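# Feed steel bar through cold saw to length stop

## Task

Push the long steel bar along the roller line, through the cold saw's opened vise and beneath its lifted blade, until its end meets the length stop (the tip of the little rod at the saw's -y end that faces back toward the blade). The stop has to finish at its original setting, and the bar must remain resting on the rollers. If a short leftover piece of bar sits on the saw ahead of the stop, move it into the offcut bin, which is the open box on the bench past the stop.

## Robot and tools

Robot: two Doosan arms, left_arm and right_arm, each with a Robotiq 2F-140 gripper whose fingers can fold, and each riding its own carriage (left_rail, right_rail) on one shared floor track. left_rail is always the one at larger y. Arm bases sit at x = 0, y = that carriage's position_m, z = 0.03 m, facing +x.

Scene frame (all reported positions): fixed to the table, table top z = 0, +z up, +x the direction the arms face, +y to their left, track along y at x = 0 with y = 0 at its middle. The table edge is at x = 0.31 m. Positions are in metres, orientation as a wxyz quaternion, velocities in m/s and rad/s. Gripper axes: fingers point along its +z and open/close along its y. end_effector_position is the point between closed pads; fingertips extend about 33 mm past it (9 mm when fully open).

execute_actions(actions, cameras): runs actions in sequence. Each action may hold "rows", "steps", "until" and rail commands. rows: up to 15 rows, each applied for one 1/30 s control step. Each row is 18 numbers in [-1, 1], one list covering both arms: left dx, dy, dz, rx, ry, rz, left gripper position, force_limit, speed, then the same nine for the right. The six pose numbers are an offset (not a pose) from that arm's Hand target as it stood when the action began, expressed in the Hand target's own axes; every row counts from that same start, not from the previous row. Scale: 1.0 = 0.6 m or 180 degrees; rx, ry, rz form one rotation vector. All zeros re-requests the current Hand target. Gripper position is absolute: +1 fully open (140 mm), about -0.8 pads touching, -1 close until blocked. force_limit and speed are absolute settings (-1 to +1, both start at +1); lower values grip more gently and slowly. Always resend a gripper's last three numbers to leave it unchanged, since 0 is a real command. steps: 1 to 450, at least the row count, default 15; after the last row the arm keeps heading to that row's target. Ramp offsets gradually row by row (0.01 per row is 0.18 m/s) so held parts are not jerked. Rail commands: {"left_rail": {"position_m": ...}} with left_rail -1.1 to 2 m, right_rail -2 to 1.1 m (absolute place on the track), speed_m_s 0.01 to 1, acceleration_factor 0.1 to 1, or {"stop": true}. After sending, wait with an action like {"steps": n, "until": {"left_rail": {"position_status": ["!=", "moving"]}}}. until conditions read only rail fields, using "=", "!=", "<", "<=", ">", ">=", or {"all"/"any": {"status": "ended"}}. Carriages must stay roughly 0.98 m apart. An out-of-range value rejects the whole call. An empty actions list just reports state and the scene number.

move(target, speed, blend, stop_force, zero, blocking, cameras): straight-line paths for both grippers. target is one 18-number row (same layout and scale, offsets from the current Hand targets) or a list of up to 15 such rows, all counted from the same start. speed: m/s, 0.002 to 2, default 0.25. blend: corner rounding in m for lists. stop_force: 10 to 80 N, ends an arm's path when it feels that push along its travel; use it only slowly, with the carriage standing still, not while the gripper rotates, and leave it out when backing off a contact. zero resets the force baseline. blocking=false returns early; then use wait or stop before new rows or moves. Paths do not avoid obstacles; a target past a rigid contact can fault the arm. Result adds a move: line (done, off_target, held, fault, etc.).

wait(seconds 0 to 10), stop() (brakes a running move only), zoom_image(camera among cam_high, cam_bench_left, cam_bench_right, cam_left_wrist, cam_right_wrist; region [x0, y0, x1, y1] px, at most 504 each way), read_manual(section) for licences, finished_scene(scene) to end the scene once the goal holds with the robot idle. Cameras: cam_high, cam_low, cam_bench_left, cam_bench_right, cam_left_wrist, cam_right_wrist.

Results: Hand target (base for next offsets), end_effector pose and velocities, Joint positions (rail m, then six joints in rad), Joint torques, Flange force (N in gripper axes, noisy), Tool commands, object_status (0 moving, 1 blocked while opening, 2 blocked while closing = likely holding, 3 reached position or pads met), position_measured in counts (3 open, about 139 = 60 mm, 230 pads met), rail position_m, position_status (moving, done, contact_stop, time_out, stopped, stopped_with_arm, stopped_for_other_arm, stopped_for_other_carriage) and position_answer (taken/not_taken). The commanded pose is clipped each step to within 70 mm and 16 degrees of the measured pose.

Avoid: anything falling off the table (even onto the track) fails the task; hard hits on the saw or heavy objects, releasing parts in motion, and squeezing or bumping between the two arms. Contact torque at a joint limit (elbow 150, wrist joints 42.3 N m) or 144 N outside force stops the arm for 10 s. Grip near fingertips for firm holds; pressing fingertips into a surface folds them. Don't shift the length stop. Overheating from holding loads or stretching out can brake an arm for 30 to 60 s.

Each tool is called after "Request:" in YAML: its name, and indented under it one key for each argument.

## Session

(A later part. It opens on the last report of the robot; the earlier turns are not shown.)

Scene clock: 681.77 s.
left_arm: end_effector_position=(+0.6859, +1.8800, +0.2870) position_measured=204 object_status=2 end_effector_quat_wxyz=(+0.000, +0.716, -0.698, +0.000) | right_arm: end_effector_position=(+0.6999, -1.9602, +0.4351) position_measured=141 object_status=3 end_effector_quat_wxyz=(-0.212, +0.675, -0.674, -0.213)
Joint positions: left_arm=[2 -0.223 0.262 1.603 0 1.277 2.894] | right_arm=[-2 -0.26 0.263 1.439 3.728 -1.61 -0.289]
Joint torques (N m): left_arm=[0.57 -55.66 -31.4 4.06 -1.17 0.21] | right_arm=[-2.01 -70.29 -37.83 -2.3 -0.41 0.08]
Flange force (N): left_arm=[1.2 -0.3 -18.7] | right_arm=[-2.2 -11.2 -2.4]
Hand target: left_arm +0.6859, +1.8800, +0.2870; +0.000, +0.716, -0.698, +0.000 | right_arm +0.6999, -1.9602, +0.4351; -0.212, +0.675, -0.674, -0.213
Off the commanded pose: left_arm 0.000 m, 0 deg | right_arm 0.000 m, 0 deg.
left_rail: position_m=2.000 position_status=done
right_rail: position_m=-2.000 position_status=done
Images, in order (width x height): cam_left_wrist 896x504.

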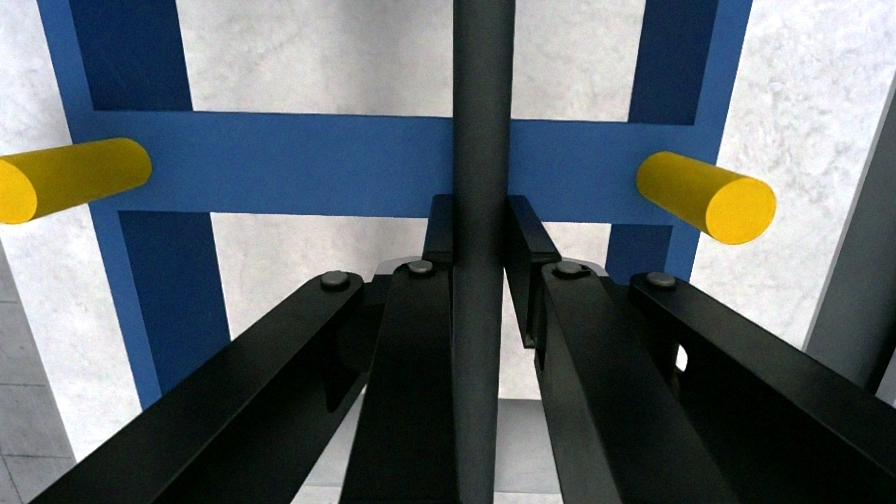

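Request:
move:
  target: [0,0,-0.0083,0,0,0,-1,1,-1,0,0,0,0,0,0,-0.1,0,-1]
  speed: 0.02
  cameras: ["cam_left_wrist","cam_bench_left"]

Scene clock: 686.63 s.
left_arm: end_effector_position=(+0.6859, +1.8800, +0.2921) position_measured=204 object_status=2 end_effector_quat_wxyz=(+0.000, +0.716, -0.698, +0.000) | right_arm: end_effector_position=(+0.6999, -1.9602, +0.4351) position_measured=141 object_status=3 end_effector_quat_wxyz=(-0.212, +0.675, -0.674, -0.213)
Joint positions: left_arm=[2 -0.223 0.259 1.597 0 1.285 2.894] | right_arm=[-2 -0.26 0.263 1.439 3.728 -1.61 -0.289]
Joint torques (N m): left_arm=[1.36 -85.44 -52.78 4.01 0.25 -0.05] | right_arm=[-1.95 -69.82 -37.89 -2.34 -0.41 0.02]
Flange force (N): left_arm=[2.2 -2.3 23.6] | right_arm=[-2.3 -10.3 -2.3]
Hand target: left_arm +0.6859, +1.8800, +0.2920; +0.000, +0.716, -0.698, +0.000 | right_arm +0.6999, -1.9602, +0.4351; -0.212, +0.675, -0.674, -0.213
Off the commanded pose: left_arm 0.000 m, 0 deg | right_arm 0.000 m, 0 deg.
left_rail: position_m=2.000 position_status=done
right_rail: position_m=-2.000 position_status=done
move: done
Images, in order (width x height): cam_bench_left 896x504, cam_left_wrist 896x504.

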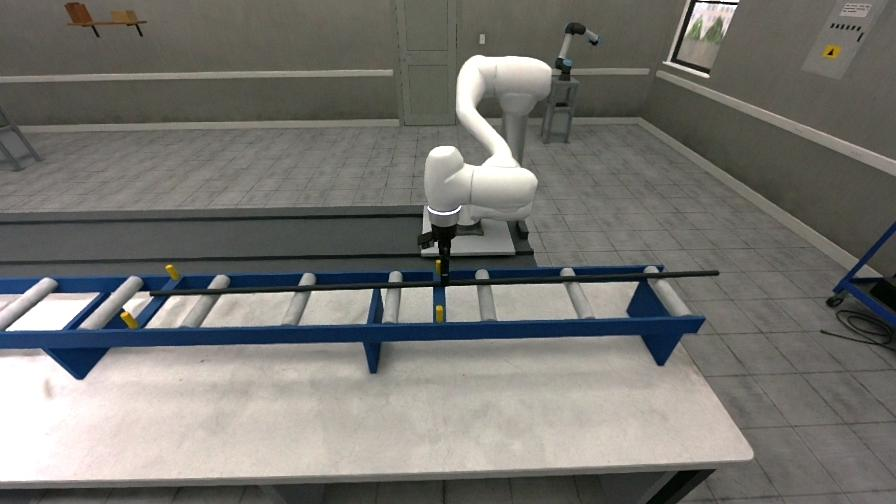

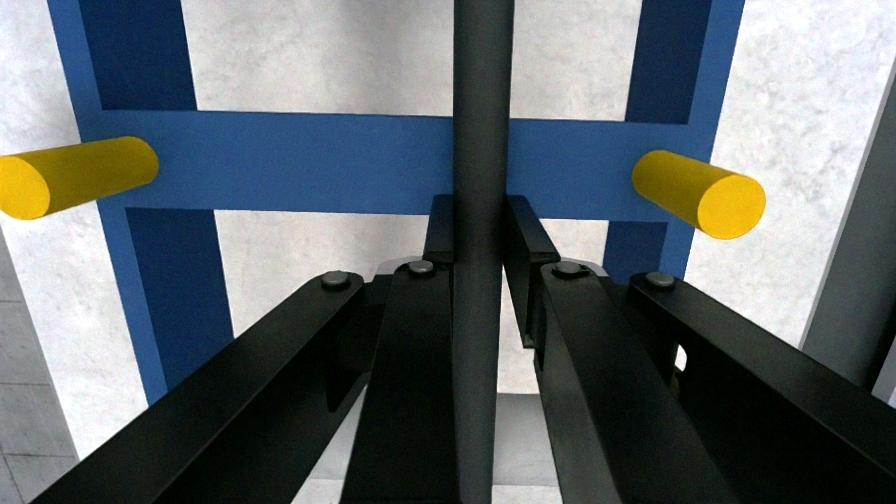

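Request:
move:
  target: [0,0,-0.0067,0,0,0,-1,1,-1,0,0,0,0,0,0,-0.1,0,-1]
  speed: 0.02
  cameras: ["cam_left_wrist"]

Scene clock: 693.60 s.
left_arm: end_effector_position=(+0.6860, +1.8800, +0.2964) position_measured=212 object_status=0 end_effector_quat_wxyz=(+0.000, +0.716, -0.698, +0.000) | right_arm: end_effector_position=(+0.6999, -1.9602, +0.4351) position_measured=141 object_status=3 end_effector_quat_wxyz=(-0.212, +0.675, -0.674, -0.213)
Joint positions: left_arm=[2 -0.223 0.257 1.591 0 1.292 2.894] | right_arm=[-2 -0.26 0.263 1.439 3.728 -1.61 -0.289]
Joint torques (N m): left_arm=[0.92 -25.98 -5.45 4.02 0.44 -0.06] | right_arm=[-2.37 -69.89 -38.03 -2.24 -0.34 0.05]
Flange force (N): left_arm=[2.8 -6.8 -62.2] | right_arm=[-2.6 -10.2 -1.8]
Hand target: left_arm +0.6859, +1.8800, +0.2960; +0.000, +0.716, -0.698, +0.000 | right_arm +0.6999, -1.9602, +0.4351; -0.212, +0.675, -0.674, -0.213
Off the commanded pose: left_arm 0.000 m, 0 deg | right_arm 0.000 m, 0 deg.
left_rail: position_m=2.000 position_status=done
right_rail: position_m=-2.000 position_status=done
move: done
Images, in order (width x height): cam_left_wrist 896x504.

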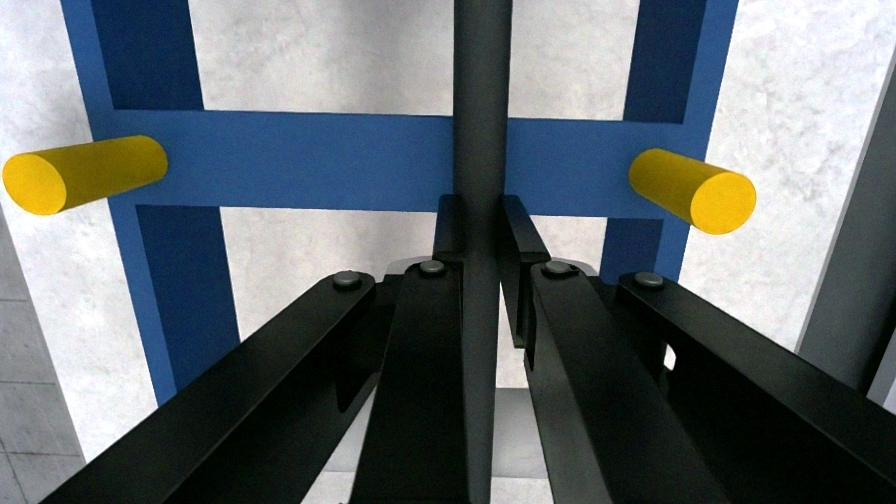

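Request:
execute_actions:
  actions:
    - {"rows":[[0,0,0,0,0,0,-0.1,1,-0.5,0,0,0,0,0,0,-0.1,0,-1]],"steps":40}
  cameras: ["cam_left_wrist"]

Scene clock: 706.30 s.
left_arm: end_effector_position=(+0.6859, +1.8800, +0.2960) position_measured=141 object_status=3 end_effector_quat_wxyz=(+0.000, +0.716, -0.698, +0.000) | right_arm: end_effector_position=(+0.6999, -1.9602, +0.4351) position_measured=141 object_status=3 end_effector_quat_wxyz=(-0.212, +0.675, -0.674, -0.213)
Joint positions: left_arm=[2 -0.223 0.257 1.592 0 1.292 2.894] | right_arm=[-2 -0.26 0.263 1.439 3.728 -1.61 -0.289]
Joint torques (N m): left_arm=[0.91 -68.74 -40.3 4 0.13 -0.07] | right_arm=[-1.89 -69.84 -37.88 -2.23 -0.41 0.09]
Flange force (N): left_arm=[1.9 -3.1 0.7] | right_arm=[-2.1 -10.2 -2.3]
Hand target: left_arm +0.6859, +1.8800, +0.2960; +0.000, +0.716, -0.698, +0.000 | right_arm +0.6999, -1.9602, +0.4351; -0.212, +0.675, -0.674, -0.213
Off the commanded pose: left_arm 0.000 m, 0 deg | right_arm 0.000 m, 0 deg.
left_rail: position_m=2.000 position_status=done
right_rail: position_m=-2.000 position_status=done
Images, in order (width x height): cam_left_wrist 896x504.

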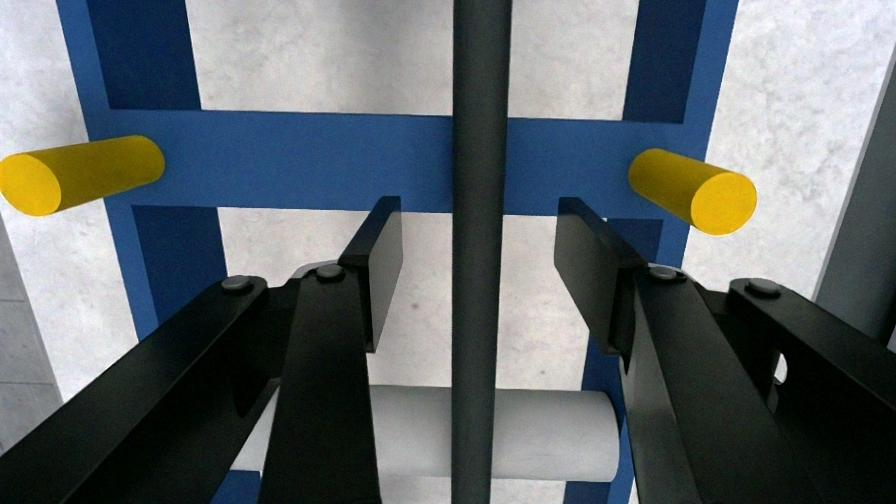

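Request:
move:
  target:
    - [0,0,-0.15,0,0,0,-0.1,1,-0.5,0,0,0,0,0,0,-0.1,0,-1]
    - [-0.967,0.0005,-0.15,0,0,0,-0.1,1,-0.5,0,0,0,0,0,0,-0.1,0,-1]
  speed: [0.15,0.35]
  blend: [0.02,0]
  cameras: ["cam_left_wrist"]

Scene clock: 727.50 s.
left_arm: end_effector_position=(+0.6710, +2.4600, +0.3860) position_measured=141 object_status=3 end_effector_quat_wxyz=(+0.000, +0.716, -0.698, +0.000) | right_arm: end_effector_position=(+0.6999, -1.9602, +0.4351) position_measured=141 object_status=3 end_effector_quat_wxyz=(-0.212, +0.675, -0.674, -0.213)
Joint positions: left_arm=[2 0.559 0.423 1.2 0 1.518 3.675] | right_arm=[-2 -0.26 0.263 1.439 3.728 -1.61 -0.289]
Joint torques (N m): left_arm=[0.59 -87.41 -42.11 4.16 0.15 -0.01] | right_arm=[-1.95 -70.15 -37.81 -2.29 -0.43 0.12]
Flange force (N): left_arm=[-1.7 -3.9 0.5] | right_arm=[-2.0 -10.9 -2.2]
Hand target: left_arm +0.6710, +2.4601, +0.3859; +0.000, +0.716, -0.698, +0.000 | right_arm +0.6999, -1.9602, +0.4351; -0.212, +0.675, -0.674, -0.213
Off the commanded pose: left_arm 0.000 m, 0 deg | right_arm 0.000 m, 0 deg.
left_rail: position_m=2.000 position_status=done
right_rail: position_m=-2.000 position_status=done
move: done
Images, in order (width x height): cam_left_wrist 896x504.

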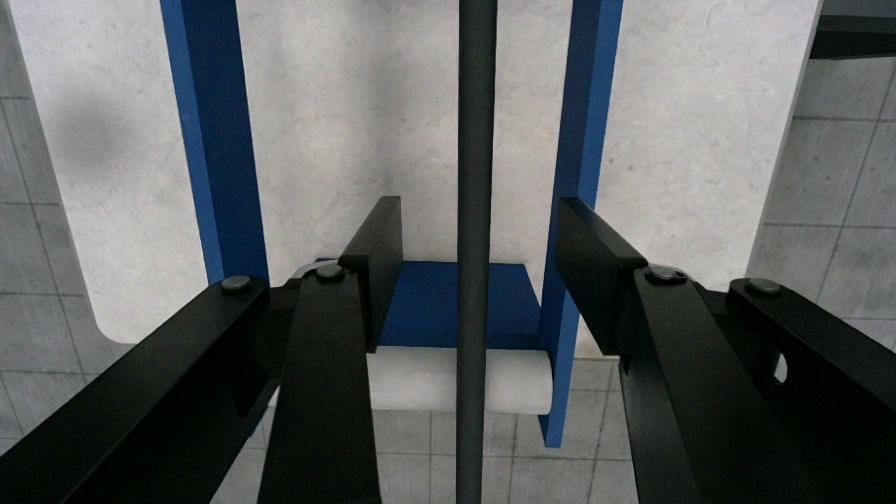

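Request:
move:
  target: [0,0.0043,0.1748,0,0,0,-0.1,1,-0.5,0,0,0,0,0,0,-0.1,0,-1]
  speed: 0.12
  cameras: []

Request:
execute_actions:
  actions:
    - {"rows":[[0,0,0,0,0,0,-1,0.5,-1,0,0,0,0,0,0,-0.1,0,-1]],"steps":75}
  cameras: ["cam_left_wrist"]

Scene clock: 732.80 s.
left_arm: end_effector_position=(+0.6684, +2.4600, +0.2811) position_measured=141 object_status=3 end_effector_quat_wxyz=(+0.000, +0.716, -0.698, +0.000) | right_arm: end_effector_position=(+0.6999, -1.9602, +0.4351) position_measured=141 object_status=3 end_effector_quat_wxyz=(-0.212, +0.675, -0.674, -0.213)
Joint positions: left_arm=[2 0.56 0.445 1.358 0 1.339 3.677] | right_arm=[-2 -0.26 0.263 1.439 3.728 -1.61 -0.289]
Joint torques (N m): left_arm=[0.92 -87.98 -40.43 4.08 0.2 -0.09] | right_arm=[-1.58 -70.15 -37.99 -2.22 -0.44 0.13]
Flange force (N): left_arm=[-1.7 -4.4 0.3] | right_arm=[-1.5 -10.4 -2.3]
Hand target: left_arm +0.6684, +2.4600, +0.2811; +0.000, +0.716, -0.698, +0.000 | right_arm +0.6999, -1.9602, +0.4351; -0.212, +0.675, -0.674, -0.213
Off the commanded pose: left_arm 0.000 m, 0 deg | right_arm 0.000 m, 0 deg.
left_rail: position_m=2.000 position_status=done
right_rail: position_m=-2.000 position_status=done
move: done
No camera images: "cameras" was empty.

Scene clock: 735.50 s.
left_arm: end_effector_position=(+0.6684, +2.4600, +0.2811) position_measured=203 object_status=2 end_effector_quat_wxyz=(+0.000, +0.716, -0.698, +0.000) | right_arm: end_effector_position=(+0.6999, -1.9602, +0.4351) position_measured=141 object_status=3 end_effector_quat_wxyz=(-0.212, +0.675, -0.674, -0.213)
Joint positions: left_arm=[2 0.56 0.445 1.359 0 1.338 3.677] | right_arm=[-2 -0.26 0.263 1.439 3.728 -1.61 -0.289]
Joint torques (N m): left_arm=[2.06 -79.07 -33.79 4.57 0.85 0.11] | right_arm=[-1.84 -70.11 -37.73 -2.27 -0.41 0.02]
Flange force (N): left_arm=[-1.0 -6.7 -10.3] | right_arm=[-2.1 -11.0 -2.6]
Hand target: left_arm +0.6684, +2.4600, +0.2811; +0.000, +0.716, -0.698, +0.000 | right_arm +0.6999, -1.9602, +0.4351; -0.212, +0.675, -0.674, -0.213
Off the commanded pose: left_arm 0.000 m, 0 deg | right_arm 0.000 m, 0 deg.
left_rail: position_m=2.000 position_status=done
right_rail: position_m=-2.000 position_status=done
Images, in order (width x height): cam_left_wrist 896x504.

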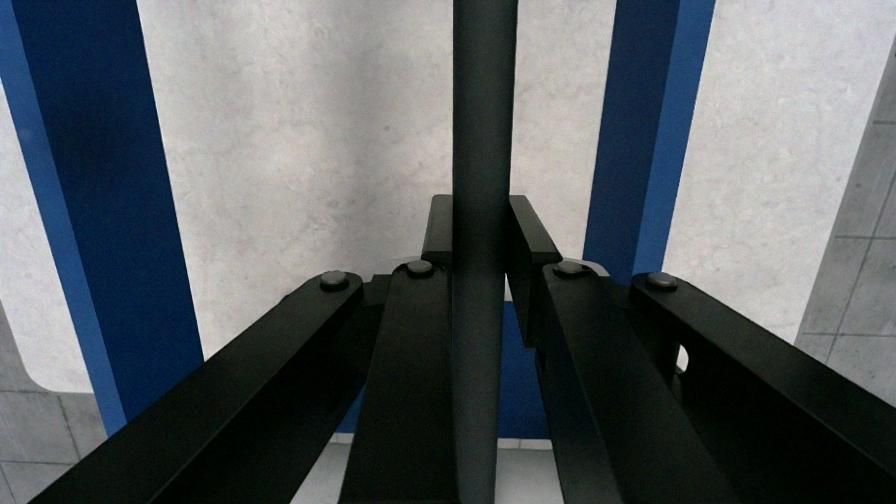

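Request:
move:
  target: [0.0012,-0.0462,0,0,0,0.008,-1,0.5,-1,0,0,0,0,0,0,-0.1,0,-1]
  speed: 0.03
  cameras: ["cam_left_wrist","cam_bench_left"]

Scene clock: 741.90 s.
left_arm: end_effector_position=(+0.6961, +2.4600, +0.2811) position_measured=203 object_status=2 end_effector_quat_wxyz=(+0.000, +0.707, -0.707, +0.000) | right_arm: end_effector_position=(+0.6999, -1.9602, +0.4351) position_measured=141 object_status=3 end_effector_quat_wxyz=(-0.212, +0.675, -0.674, -0.213)
Joint positions: left_arm=[2 0.543 0.482 1.302 0 1.357 3.684] | right_arm=[-2 -0.26 0.263 1.439 3.728 -1.61 -0.289]
Joint torques (N m): left_arm=[-6.24 -78.61 -39.21 1.52 -5 0.57] | right_arm=[-2.04 -69.95 -37.88 -2.32 -0.38 0.05]
Flange force (N): left_arm=[-0.9 11.0 -15.0] | right_arm=[-2.3 -10.5 -2.2]
Hand target: left_arm +0.6961, +2.4600, +0.2811; +0.000, +0.707, -0.707, +0.000 | right_arm +0.6999, -1.9602, +0.4351; -0.212, +0.675, -0.674, -0.213
Off the commanded pose: left_arm 0.000 m, 0 deg | right_arm 0.000 m, 0 deg.
left_rail: position_m=2.000 position_status=done
right_rail: position_m=-2.000 position_status=done
move: done
Images, in order (width x height): cam_bench_left 896x504, cam_left_wrist 896x504.

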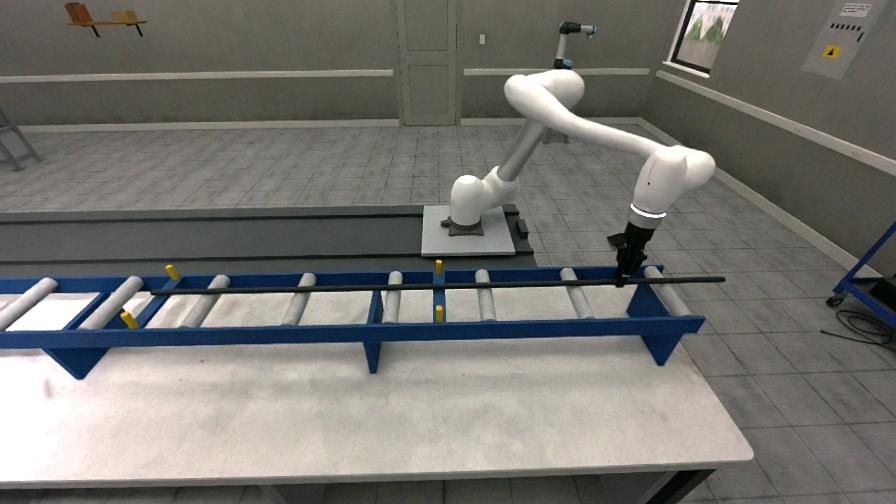

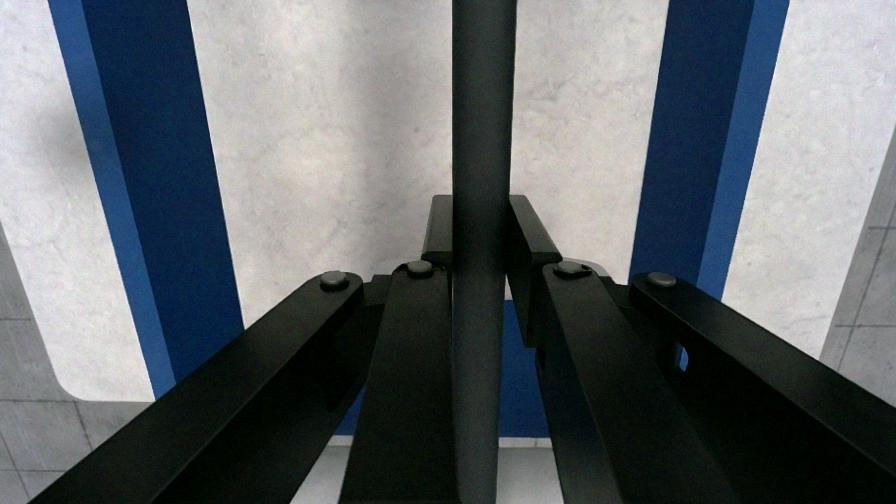

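Request:
move:
  target: [0,0.0013,0,0,0,0,-1,0.5,-1,0,0,0,0,0,0,-0.1,0,-1]
  speed: 0.02
  cameras: []

Request:
execute_actions:
  actions:
    - {"rows":[[0,0,0,0,0,0,-0.25,0.5,-1,0,0,0,0,0,0,-0.1,0,-1]],"steps":50}
  cameras: ["cam_left_wrist"]

Scene clock: 749.00 s.
left_arm: end_effector_position=(+0.6954, +2.4599, +0.2811) position_measured=203 object_status=2 end_effector_quat_wxyz=(+0.000, +0.707, -0.707, +0.000) | right_arm: end_effector_position=(+0.6999, -1.9602, +0.4351) position_measured=141 object_status=3 end_effector_quat_wxyz=(-0.212, +0.675, -0.674, -0.213)
Joint positions: left_arm=[2 0.543 0.481 1.304 0 1.357 3.685] | right_arm=[-2 -0.26 0.263 1.439 3.728 -1.61 -0.289]
Joint torques (N m): left_arm=[6.63 -85.64 -31.11 6.87 4.37 0.5] | right_arm=[-1.68 -70.11 -37.87 -2.27 -0.42 0.14]
Flange force (N): left_arm=[-1.2 -17.3 -7.1] | right_arm=[-1.7 -10.6 -2.4]
Hand target: left_arm +0.6953, +2.4600, +0.2811; +0.000, +0.707, -0.707, +0.000 | right_arm +0.6999, -1.9602, +0.4351; -0.212, +0.675, -0.674, -0.213
Off the commanded pose: left_arm 0.000 m, 0 deg | right_arm 0.000 m, 0 deg.
left_rail: position_m=2.000 position_status=done
right_rail: position_m=-2.000 position_status=done
move: done
No camera images: "cameras" was empty.

Scene clock: 750.87 s.
left_arm: end_effector_position=(+0.6953, +2.4600, +0.2811) position_measured=160 object_status=3 end_effector_quat_wxyz=(+0.000, +0.707, -0.707, +0.000) | right_arm: end_effector_position=(+0.6999, -1.9602, +0.4351) position_measured=141 object_status=3 end_effector_quat_wxyz=(-0.212, +0.675, -0.674, -0.213)
Joint positions: left_arm=[2 0.543 0.481 1.304 0 1.357 3.685] | right_arm=[-2 -0.26 0.263 1.439 3.728 -1.61 -0.289]
Joint torques (N m): left_arm=[0.76 -91.63 -40.98 4.07 0.17 0] | right_arm=[-1.86 -70.29 -37.71 -2.29 -0.42 0.11]
Flange force (N): left_arm=[-1.3 -3.9 0.6] | right_arm=[-2.0 -11.3 -2.6]
Hand target: left_arm +0.6953, +2.4600, +0.2811; +0.000, +0.707, -0.707, +0.000 | right_arm +0.6999, -1.9602, +0.4351; -0.212, +0.675, -0.674, -0.213
Off the commanded pose: left_arm 0.000 m, 0 deg | right_arm 0.000 m, 0 deg.
left_rail: position_m=2.000 position_status=done
right_rail: position_m=-2.000 position_status=done
Images, in order (width x height): cam_left_wrist 896x504.

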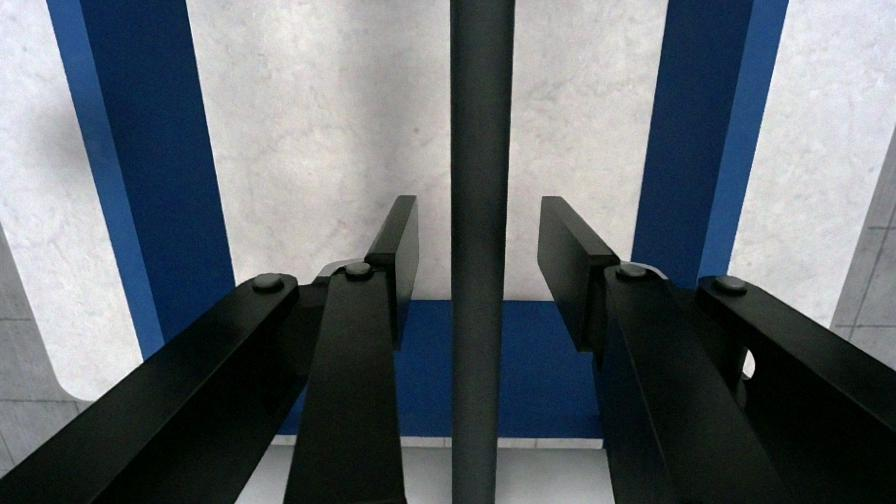

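Request:
move:
  target:
    - [0,0,-0.12,0,0,0,-0.1,0.5,-0.5,0,0,0,0,0,0,-0.1,0,-1]
    - [0.967,0,-0.12,0,0,0,-0.1,0.5,-0.5,0,0,0,0,0,0,-0.1,0,-1]
  speed: [0.15,0.35]
  blend: [0.02,0]
  cameras: ["cam_left_wrist"]

Scene clock: 756.93 s.
left_arm: end_effector_position=(+0.6954, +1.8798, +0.3531) position_measured=141 object_status=3 end_effector_quat_wxyz=(+0.000, +0.707, -0.707, +0.000) | right_arm: end_effector_position=(+0.6999, -1.9602, +0.4351) position_measured=141 object_status=3 end_effector_quat_wxyz=(-0.212, +0.675, -0.674, -0.213)
Joint positions: left_arm=[2 -0.22 0.251 1.494 0 1.396 2.921] | right_arm=[-2 -0.26 0.263 1.439 3.728 -1.61 -0.289]
Joint torques (N m): left_arm=[1.49 -69.11 -41.48 4.02 0.11 -0.06] | right_arm=[-1.6 -70.03 -37.83 -2.23 -0.39 0.05]
Flange force (N): left_arm=[2.4 -2.3 0.6] | right_arm=[-1.8 -10.6 -2.6]
Hand target: left_arm +0.6954, +1.8798, +0.3531; +0.000, +0.707, -0.707, +0.000 | right_arm +0.6999, -1.9602, +0.4351; -0.212, +0.675, -0.674, -0.213
Off the commanded pose: left_arm 0.000 m, 0 deg | right_arm 0.000 m, 0 deg.
left_rail: position_m=2.000 position_status=done
right_rail: position_m=-2.000 position_status=done
move: done
Images, in order (width x height): cam_left_wrist 896x504.

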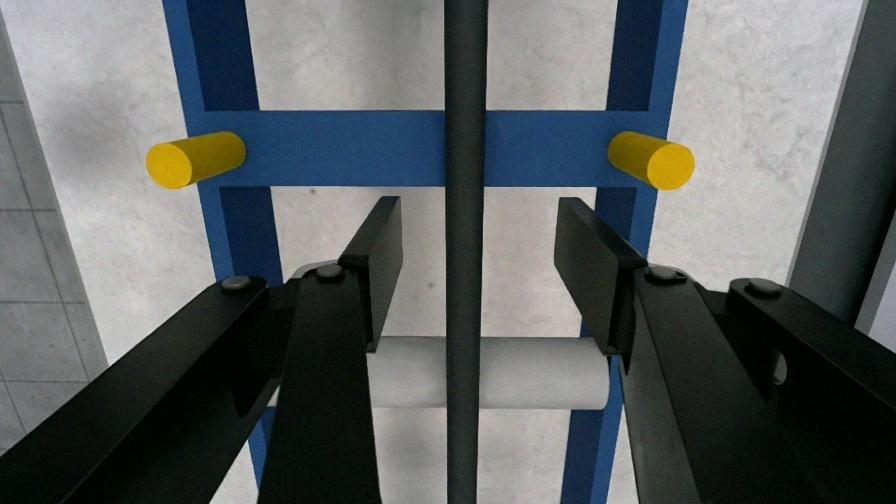

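Request:
move:
  target: [0,-0.0065,0.1168,0,0,0,-0.1,0.5,-0.5,0,0,0,0,0,0,-0.1,0,-1]
  speed: 0.12
  cameras: []

Request:
execute_actions:
  actions:
    - {"rows":[[0,0,0,0,0,0,-0.53,0.5,-1,0,0,0,0,0,0,-0.1,0,-1]],"steps":50}
  cameras: ["cam_left_wrist"]

Request:
move:
  target: [0,-0.0252,0,0,0,0,-0.53,0.5,-1,0,0,0,0,0,0,-0.1,0,-1]
  speed: 0.02
  cameras: ["cam_left_wrist"]

Scene clock: 780.63 s.
left_arm: end_effector_position=(+0.6993, +1.8798, +0.2831) position_measured=141 object_status=3 end_effector_quat_wxyz=(+0.000, +0.707, -0.707, +0.000) | right_arm: end_effector_position=(+0.6999, -1.9602, +0.4351) position_measured=141 object_status=3 end_effector_quat_wxyz=(-0.212, +0.675, -0.674, -0.213)
Joint positions: left_arm=[2 -0.219 0.284 1.581 0 1.276 2.923] | right_arm=[-2 -0.26 0.263 1.439 3.728 -1.61 -0.289]
Joint torques (N m): left_arm=[0.82 -71.46 -40.52 4.03 0.2 -0.03] | right_arm=[-1.94 -69.99 -37.86 -2.22 -0.39 0.11]
Flange force (N): left_arm=[1.6 -2.4 1.5] | right_arm=[-2.0 -10.6 -2.3]
Hand target: left_arm +0.6993, +1.8798, +0.2830; +0.000, +0.707, -0.707, +0.000 | right_arm +0.6999, -1.9602, +0.4351; -0.212, +0.675, -0.674, -0.213
Off the commanded pose: left_arm 0.000 m, 0 deg | right_arm 0.000 m, 0 deg.
left_rail: position_m=2.000 position_status=done
right_rail: position_m=-2.000 position_status=done
move: done
No camera images: "cameras" was empty.

Scene clock: 782.50 s.
left_arm: end_effector_position=(+0.6993, +1.8798, +0.2830) position_measured=196 object_status=3 end_effector_quat_wxyz=(+0.000, +0.707, -0.707, +0.000) | right_arm: end_effector_position=(+0.6999, -1.9602, +0.4351) position_measured=141 object_status=3 end_effector_quat_wxyz=(-0.212, +0.675, -0.674, -0.213)
Joint positions: left_arm=[2 -0.219 0.284 1.581 0 1.276 2.923] | right_arm=[-2 -0.26 0.263 1.439 3.728 -1.61 -0.289]
Joint torques (N m): left_arm=[1.06 -71.33 -40.21 3.99 0.13 -0.05] | right_arm=[-1.32 -70.17 -37.77 -2.23 -0.43 0.02]
Flange force (N): left_arm=[1.8 -2.6 1.2] | right_arm=[-1.5 -10.9 -2.9]
Hand target: left_arm +0.6993, +1.8798, +0.2830; +0.000, +0.707, -0.707, +0.000 | right_arm +0.6999, -1.9602, +0.4351; -0.212, +0.675, -0.674, -0.213
Off the commanded pose: left_arm 0.000 m, 0 deg | right_arm 0.000 m, 0 deg.
left_rail: position_m=2.000 position_status=done
right_rail: position_m=-2.000 position_status=done
Images, in order (width x height): cam_left_wrist 896x504.

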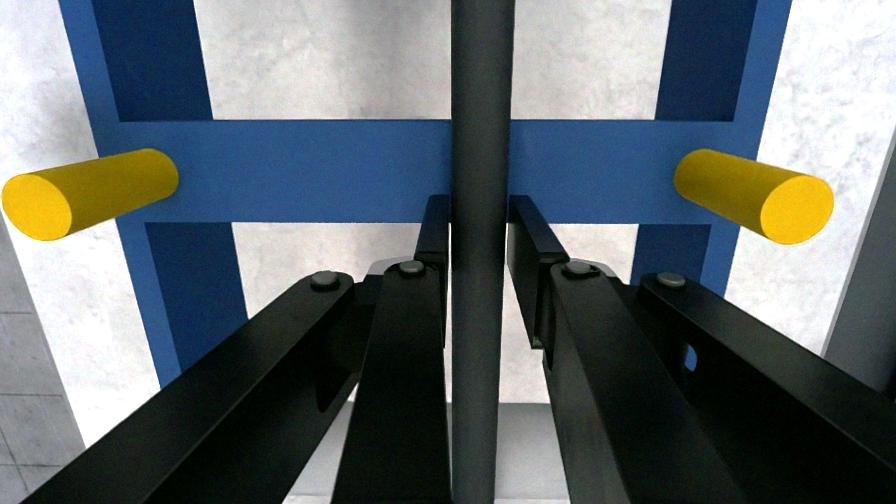

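Scene clock: 783.50 s.
left_arm: end_effector_position=(+0.7144, +1.8798, +0.2831) position_measured=196 object_status=3 end_effector_quat_wxyz=(+0.000, +0.707, -0.707, +0.000) | right_arm: end_effector_position=(+0.6999, -1.9602, +0.4351) position_measured=141 object_status=3 end_effector_quat_wxyz=(-0.212, +0.675, -0.674, -0.213)
Joint positions: left_arm=[2 -0.214 0.307 1.55 0 1.284 2.927] | right_arm=[-2 -0.26 0.263 1.439 3.728 -1.61 -0.289]
Joint torques (N m): left_arm=[0.35 -74.31 -38.46 3.72 1.39 -0.04] | right_arm=[-1.75 -69.74 -37.77 -2.25 -0.3 0.02]
Flange force (N): left_arm=[1.6 -6.2 1.3] | right_arm=[-2.0 -10.3 -2.6]
Hand target: left_arm +0.7144, +1.8798, +0.2831; +0.000, +0.707, -0.707, +0.000 | right_arm +0.6999, -1.9602, +0.4351; -0.212, +0.675, -0.674, -0.213
Off the commanded pose: left_arm 0.000 m, 0 deg | right_arm 0.000 m, 0 deg.
left_rail: position_m=2.000 position_status=done
right_rail: position_m=-2.000 position_status=done
move: done
Images, in order (width x height): cam_left_wrist 896x504.

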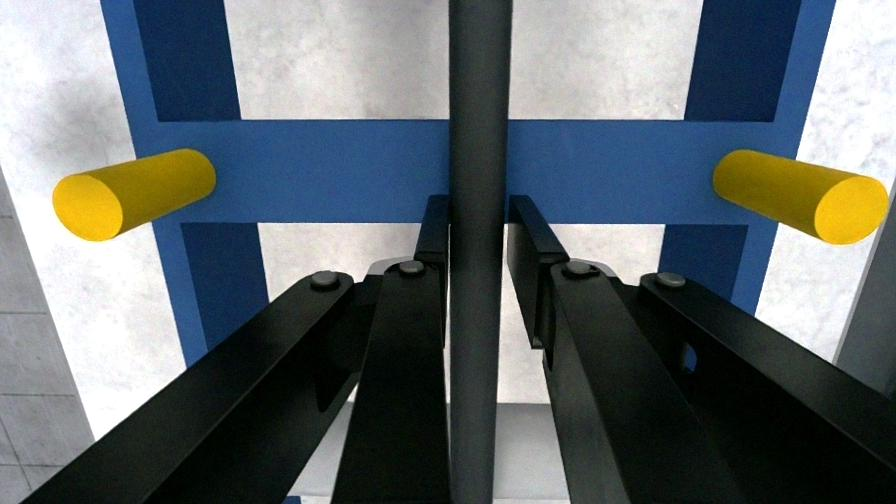

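Request:
execute_actions:
  actions:
    - {"rows":[[0,0,0,0,0,0,-1,0.5,-1,0,0,0,0,0,0,-0.1,0,-1]],"steps":60}
    - {"rows":[[0,0,-0.001,0,0,0,-1,0.5,-1,0,0,0,0,0,0,-0.1,0,-1],[0,0,-0.002,0,0,0,-1,0.5,-1,0,0,0,0,0,0,-0.1,0,-1],[0,0,-0.0025,0,0,0,-1,0.5,-1,0,0,0,0,0,0,-0.1,0,-1]],"steps":20}
  cameras: ["cam_left_wrist","cam_bench_left"]

Scene clock: 791.10 s.
left_arm: end_effector_position=(+0.7144, +1.8798, +0.2846) position_measured=204 object_status=2 end_effector_quat_wxyz=(+0.000, +0.707, -0.707, +0.000) | right_arm: end_effector_position=(+0.6999, -1.9602, +0.4351) position_measured=141 object_status=3 end_effector_quat_wxyz=(-0.212, +0.675, -0.674, -0.213)
Joint positions: left_arm=[2 -0.214 0.306 1.548 0 1.287 2.927] | right_arm=[-2 -0.26 0.263 1.439 3.728 -1.61 -0.289]
Joint torques (N m): left_arm=[0.5 -99.28 -59.68 4.06 -0.07 0.28] | right_arm=[-1.62 -70.55 -37.78 -2.3 -0.39 0.09]
Flange force (N): left_arm=[1.3 -2.0 36.2] | right_arm=[-1.6 -11.5 -2.7]
Flange force at the end of the 1st action (N): left_arm=[2.1 -6.4 -5.5] | right_arm=[-2.0 -10.8 -2.0]
Hand target: left_arm +0.7144, +1.8798, +0.2846; +0.000, +0.707, -0.707, +0.000 | right_arm +0.6999, -1.9602, +0.4351; -0.212, +0.675, -0.674, -0.213
Off the commanded pose: left_arm 0.000 m, 0 deg | right_arm 0.000 m, 0 deg.
left_rail: position_m=2.000 position_status=done
right_rail: position_m=-2.000 position_status=done
Images, in order (width x height): cam_bench_left 896x504, cam_left_wrist 896x504.

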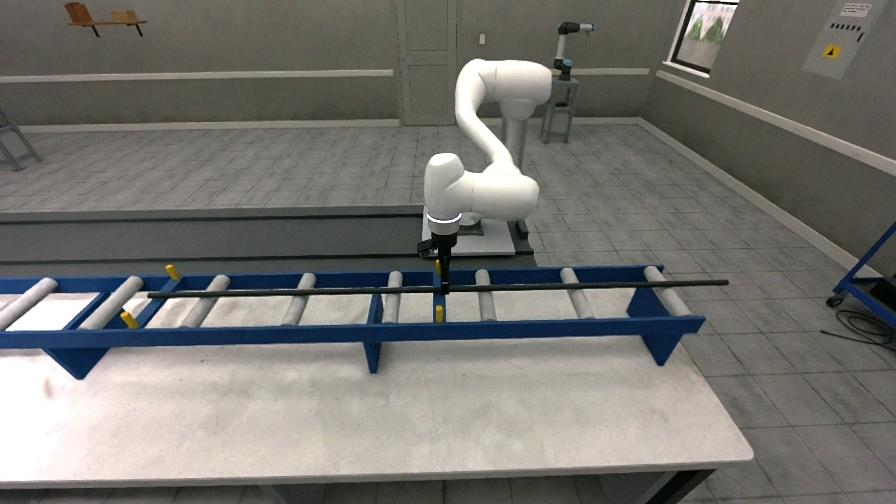

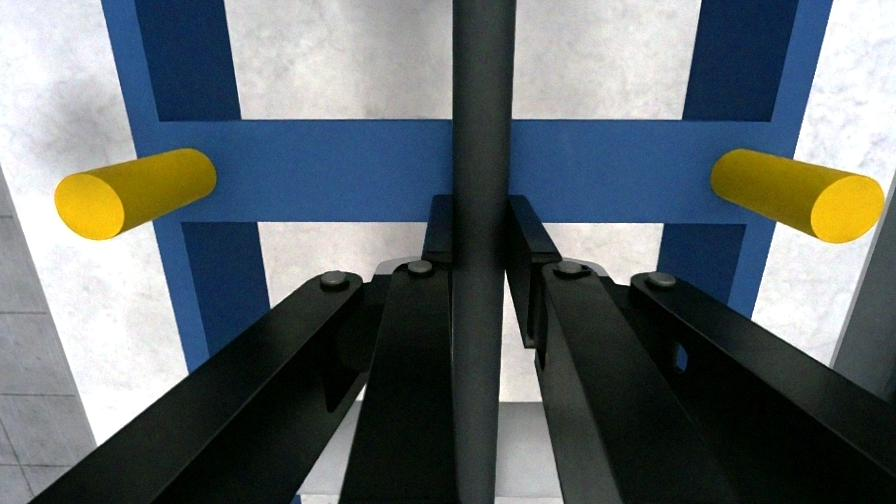

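Request:
execute_actions:
  actions:
    - {"rows":[[0,0,0.0006,0,0,0,-1,0.5,-1,0,0,0,0,0,0,-0.1,0,-1],[0,0,0.0013,0,0,0,-1,0.5,-1,0,0,0,0,0,0,-0.1,0,-1]],"steps":15}
  cameras: []

Request:
execute_actions:
  actions:
    - {"left_rail":{"position_m":1.5,"speed_m_s":0.5,"acceleration_factor":0.6},"steps":200,"until":{"all":{"status":"ended"}}}
  cameras: ["cam_left_wrist","cam_bench_left","cam_low"]

Scene clock: 803.60 s.
left_arm: end_effector_position=(+0.7144, +1.8797, +0.2838) position_measured=204 object_status=2 end_effector_quat_wxyz=(+0.000, +0.707, -0.707, +0.000) | right_arm: end_effector_position=(+0.6999, -1.9602, +0.4351) position_measured=141 object_status=3 end_effector_quat_wxyz=(-0.212, +0.675, -0.674, -0.213)
Joint positions: left_arm=[2 -0.214 0.307 1.549 0 1.285 2.927] | right_arm=[-2 -0.26 0.263 1.439 3.728 -1.61 -0.289]
Joint torques (N m): left_arm=[0.68 -65.67 -32.7 3.92 1.17 0.18] | right_arm=[-1.91 -70.13 -37.82 -2.25 -0.42 0.12]
Flange force (N): left_arm=[2.1 -5.7 -10.8] | right_arm=[-1.9 -10.8 -2.1]
Hand target: left_arm +0.7144, +1.8798, +0.2838; +0.000, +0.707, -0.707, +0.000 | right_arm +0.6999, -1.9602, +0.4351; -0.212, +0.675, -0.674, -0.213
Off the commanded pose: left_arm 0.000 m, 0 deg | right_arm 0.000 m, 0 deg.
left_rail: position_m=2.000 position_status=done
right_rail: position_m=-2.000 position_status=done
No camera images: "cameras" was empty.

Scene clock: 806.40 s.
left_arm: end_effector_position=(+0.7144, +1.3798, +0.2838) position_measured=204 object_status=2 end_effector_quat_wxyz=(+0.000, +0.707, -0.707, +0.000) | right_arm: end_effector_position=(+0.6999, -1.9602, +0.4351) position_measured=141 object_status=3 end_effector_quat_wxyz=(-0.212, +0.675, -0.674, -0.213)
Joint positions: left_arm=[1.5 -0.214 0.307 1.549 0 1.285 2.927] | right_arm=[-2 -0.26 0.263 1.439 3.728 -1.61 -0.289]
Joint torques (N m): left_arm=[1.06 -61.69 -30.6 3.96 0.5 0.04] | right_arm=[-1.66 -70.05 -37.84 -2.17 -0.35 0.1]
Flange force (N): left_arm=[2.2 -4.1 -16.4] | right_arm=[-1.9 -10.6 -2.8]
Hand target: left_arm +0.7144, +1.3798, +0.2838; +0.000, +0.707, -0.707, +0.000 | right_arm +0.6999, -1.9602, +0.4351; -0.212, +0.675, -0.674, -0.213
Tool commands: left_gripper/position=-1.0 left_gripper/force_limit=+0.5 left_gripper/speed=-1.0 right_gripper/position=-0.1 right_gripper/force_limit=+0.0 right_gripper/speed=-1.0
Off the commanded pose: left_arm 0.000 m, 0 deg | right_arm 0.000 m, 0 deg.
left_rail: position_m=1.500 speed_m_s=0.50 position_status=done
right_rail: position_m=-2.000 position_status=done
Images, in order (width x height): cam_low 896x504, cam_bench_left 896x504, cam_left_wrist 896x504.

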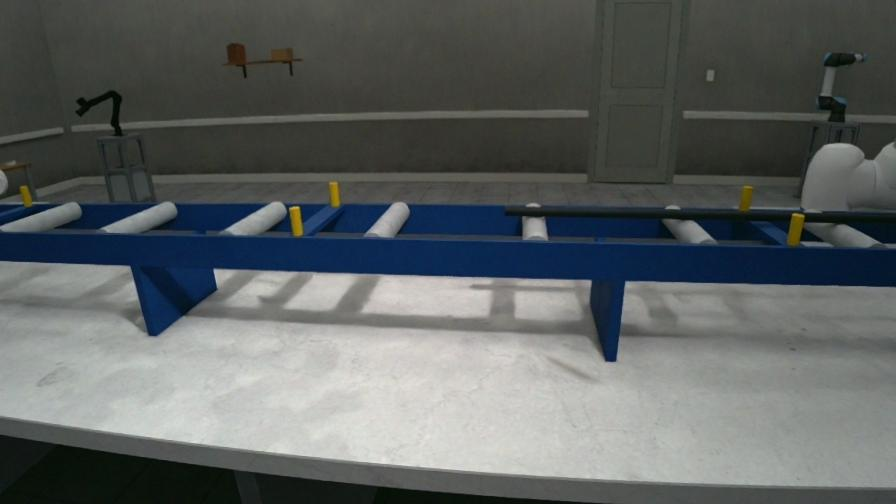

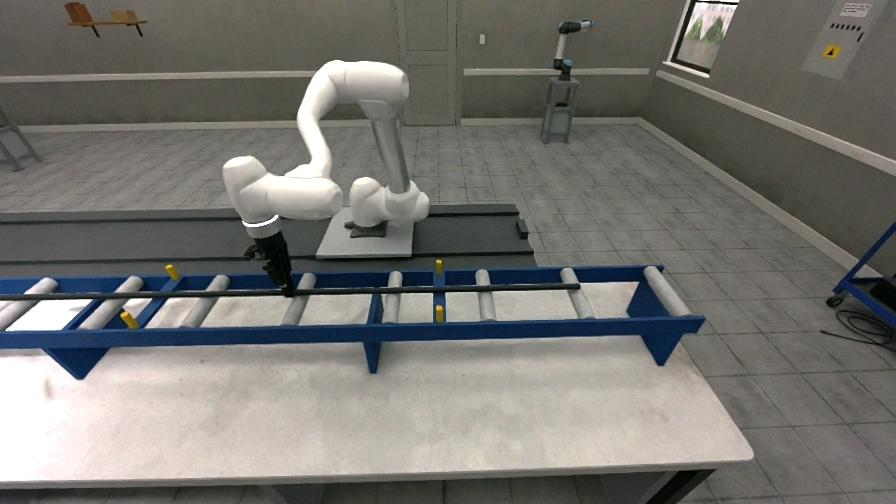

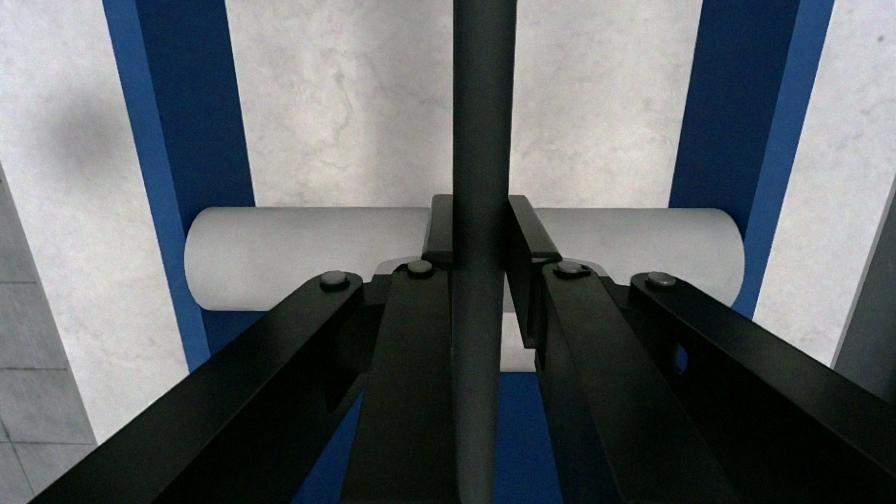

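Request:
execute_actions:
  actions:
    - {"rows":[[0,0,-0.0005,0,0,0,-1,0.5,-1,0,0,0,0,0,0,-0.1,0,-1]],"steps":8}
    - {"left_rail":{"position_m":-0.15},"steps":300,"until":{"all":{"status":"ended"}}}
  cameras: ["cam_left_wrist","cam_bench_right","cam_low","cam_right_wrist"]

Scene clock: 815.93 s.
left_arm: end_effector_position=(+0.7144, -0.2702, +0.2841) position_measured=204 object_status=2 end_effector_quat_wxyz=(+0.000, +0.707, -0.707, +0.000) | right_arm: end_effector_position=(+0.6999, -1.9602, +0.4351) position_measured=141 object_status=3 end_effector_quat_wxyz=(-0.212, +0.675, -0.674, -0.213)
Joint positions: left_arm=[-0.15 -0.214 0.306 1.549 0 1.286 2.927] | right_arm=[-2 -0.26 0.263 1.439 3.728 -1.61 -0.289]
Joint torques (N m): left_arm=[0.79 -79.01 -42.76 3.87 0.98 -0.07] | right_arm=[-1.52 -70.12 -37.7 -2.23 -0.45 0]
Flange force (N): left_arm=[2.0 -5.5 7.8] | right_arm=[-1.9 -11.0 -2.9]
Flange force at the end of the 1st action (N): left_arm=[2.2 -12.1 -9.2] | right_arm=[-2.2 -11.7 -3.0]
Hand target: left_arm +0.7144, -0.2702, +0.2841; +0.000, +0.707, -0.707, +0.000 | right_arm +0.6999, -1.9602, +0.4351; -0.212, +0.675, -0.674, -0.213
Off the commanded pose: left_arm 0.000 m, 0 deg | right_arm 0.000 m, 0 deg.
left_rail: position_m=-0.150 speed_m_s=0.50 position_status=done
right_rail: position_m=-2.000 position_status=done
Images, in order (width x height): cam_low 896x504, cam_bench_right 896x504, cam_left_wrist 896x504, cam_right_wrist 896x504.

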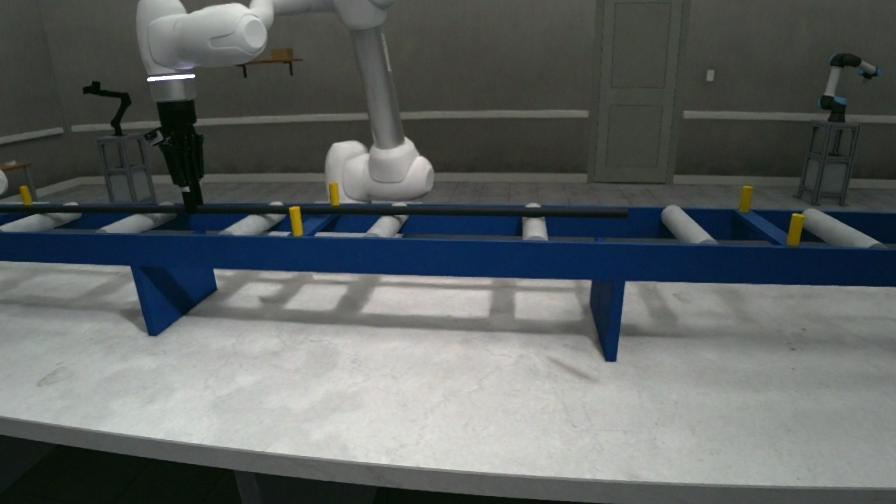

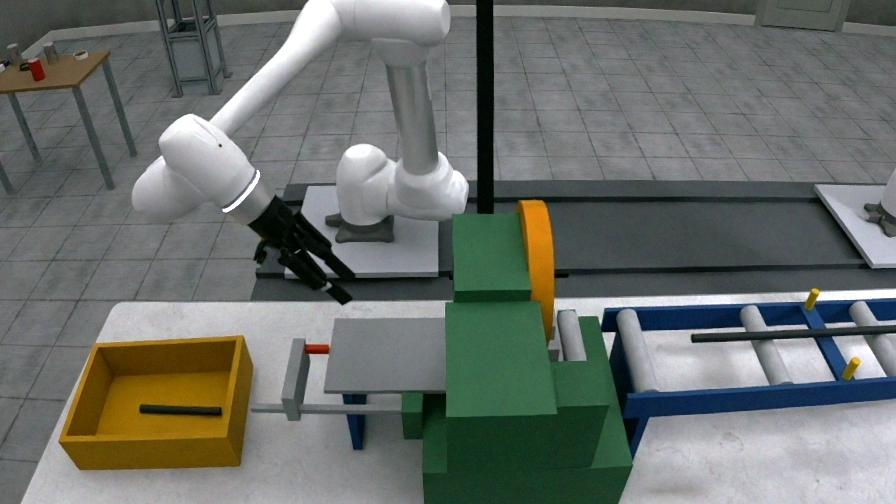

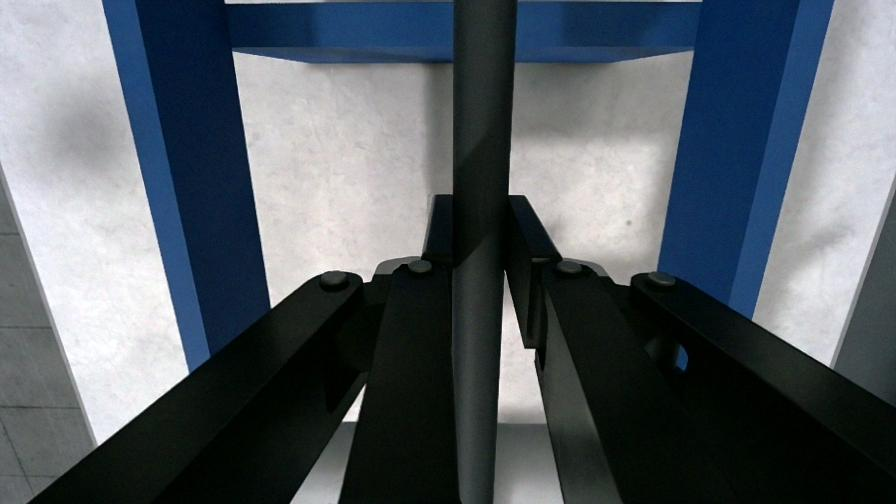

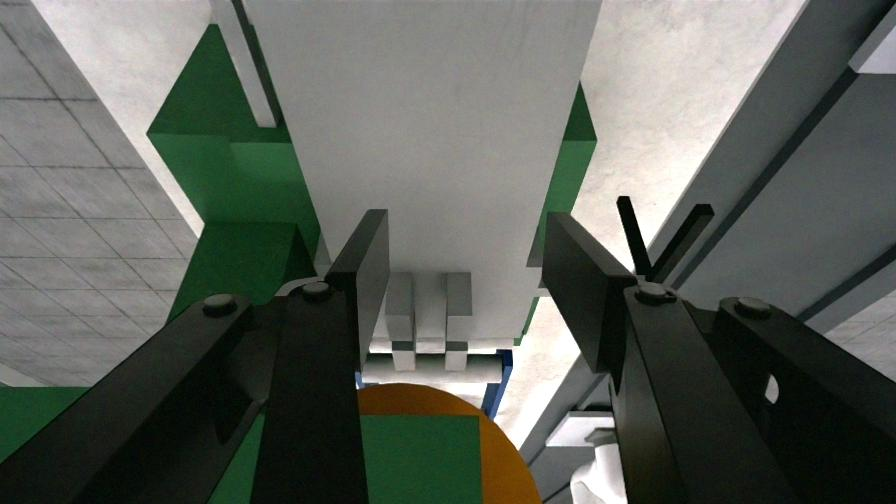

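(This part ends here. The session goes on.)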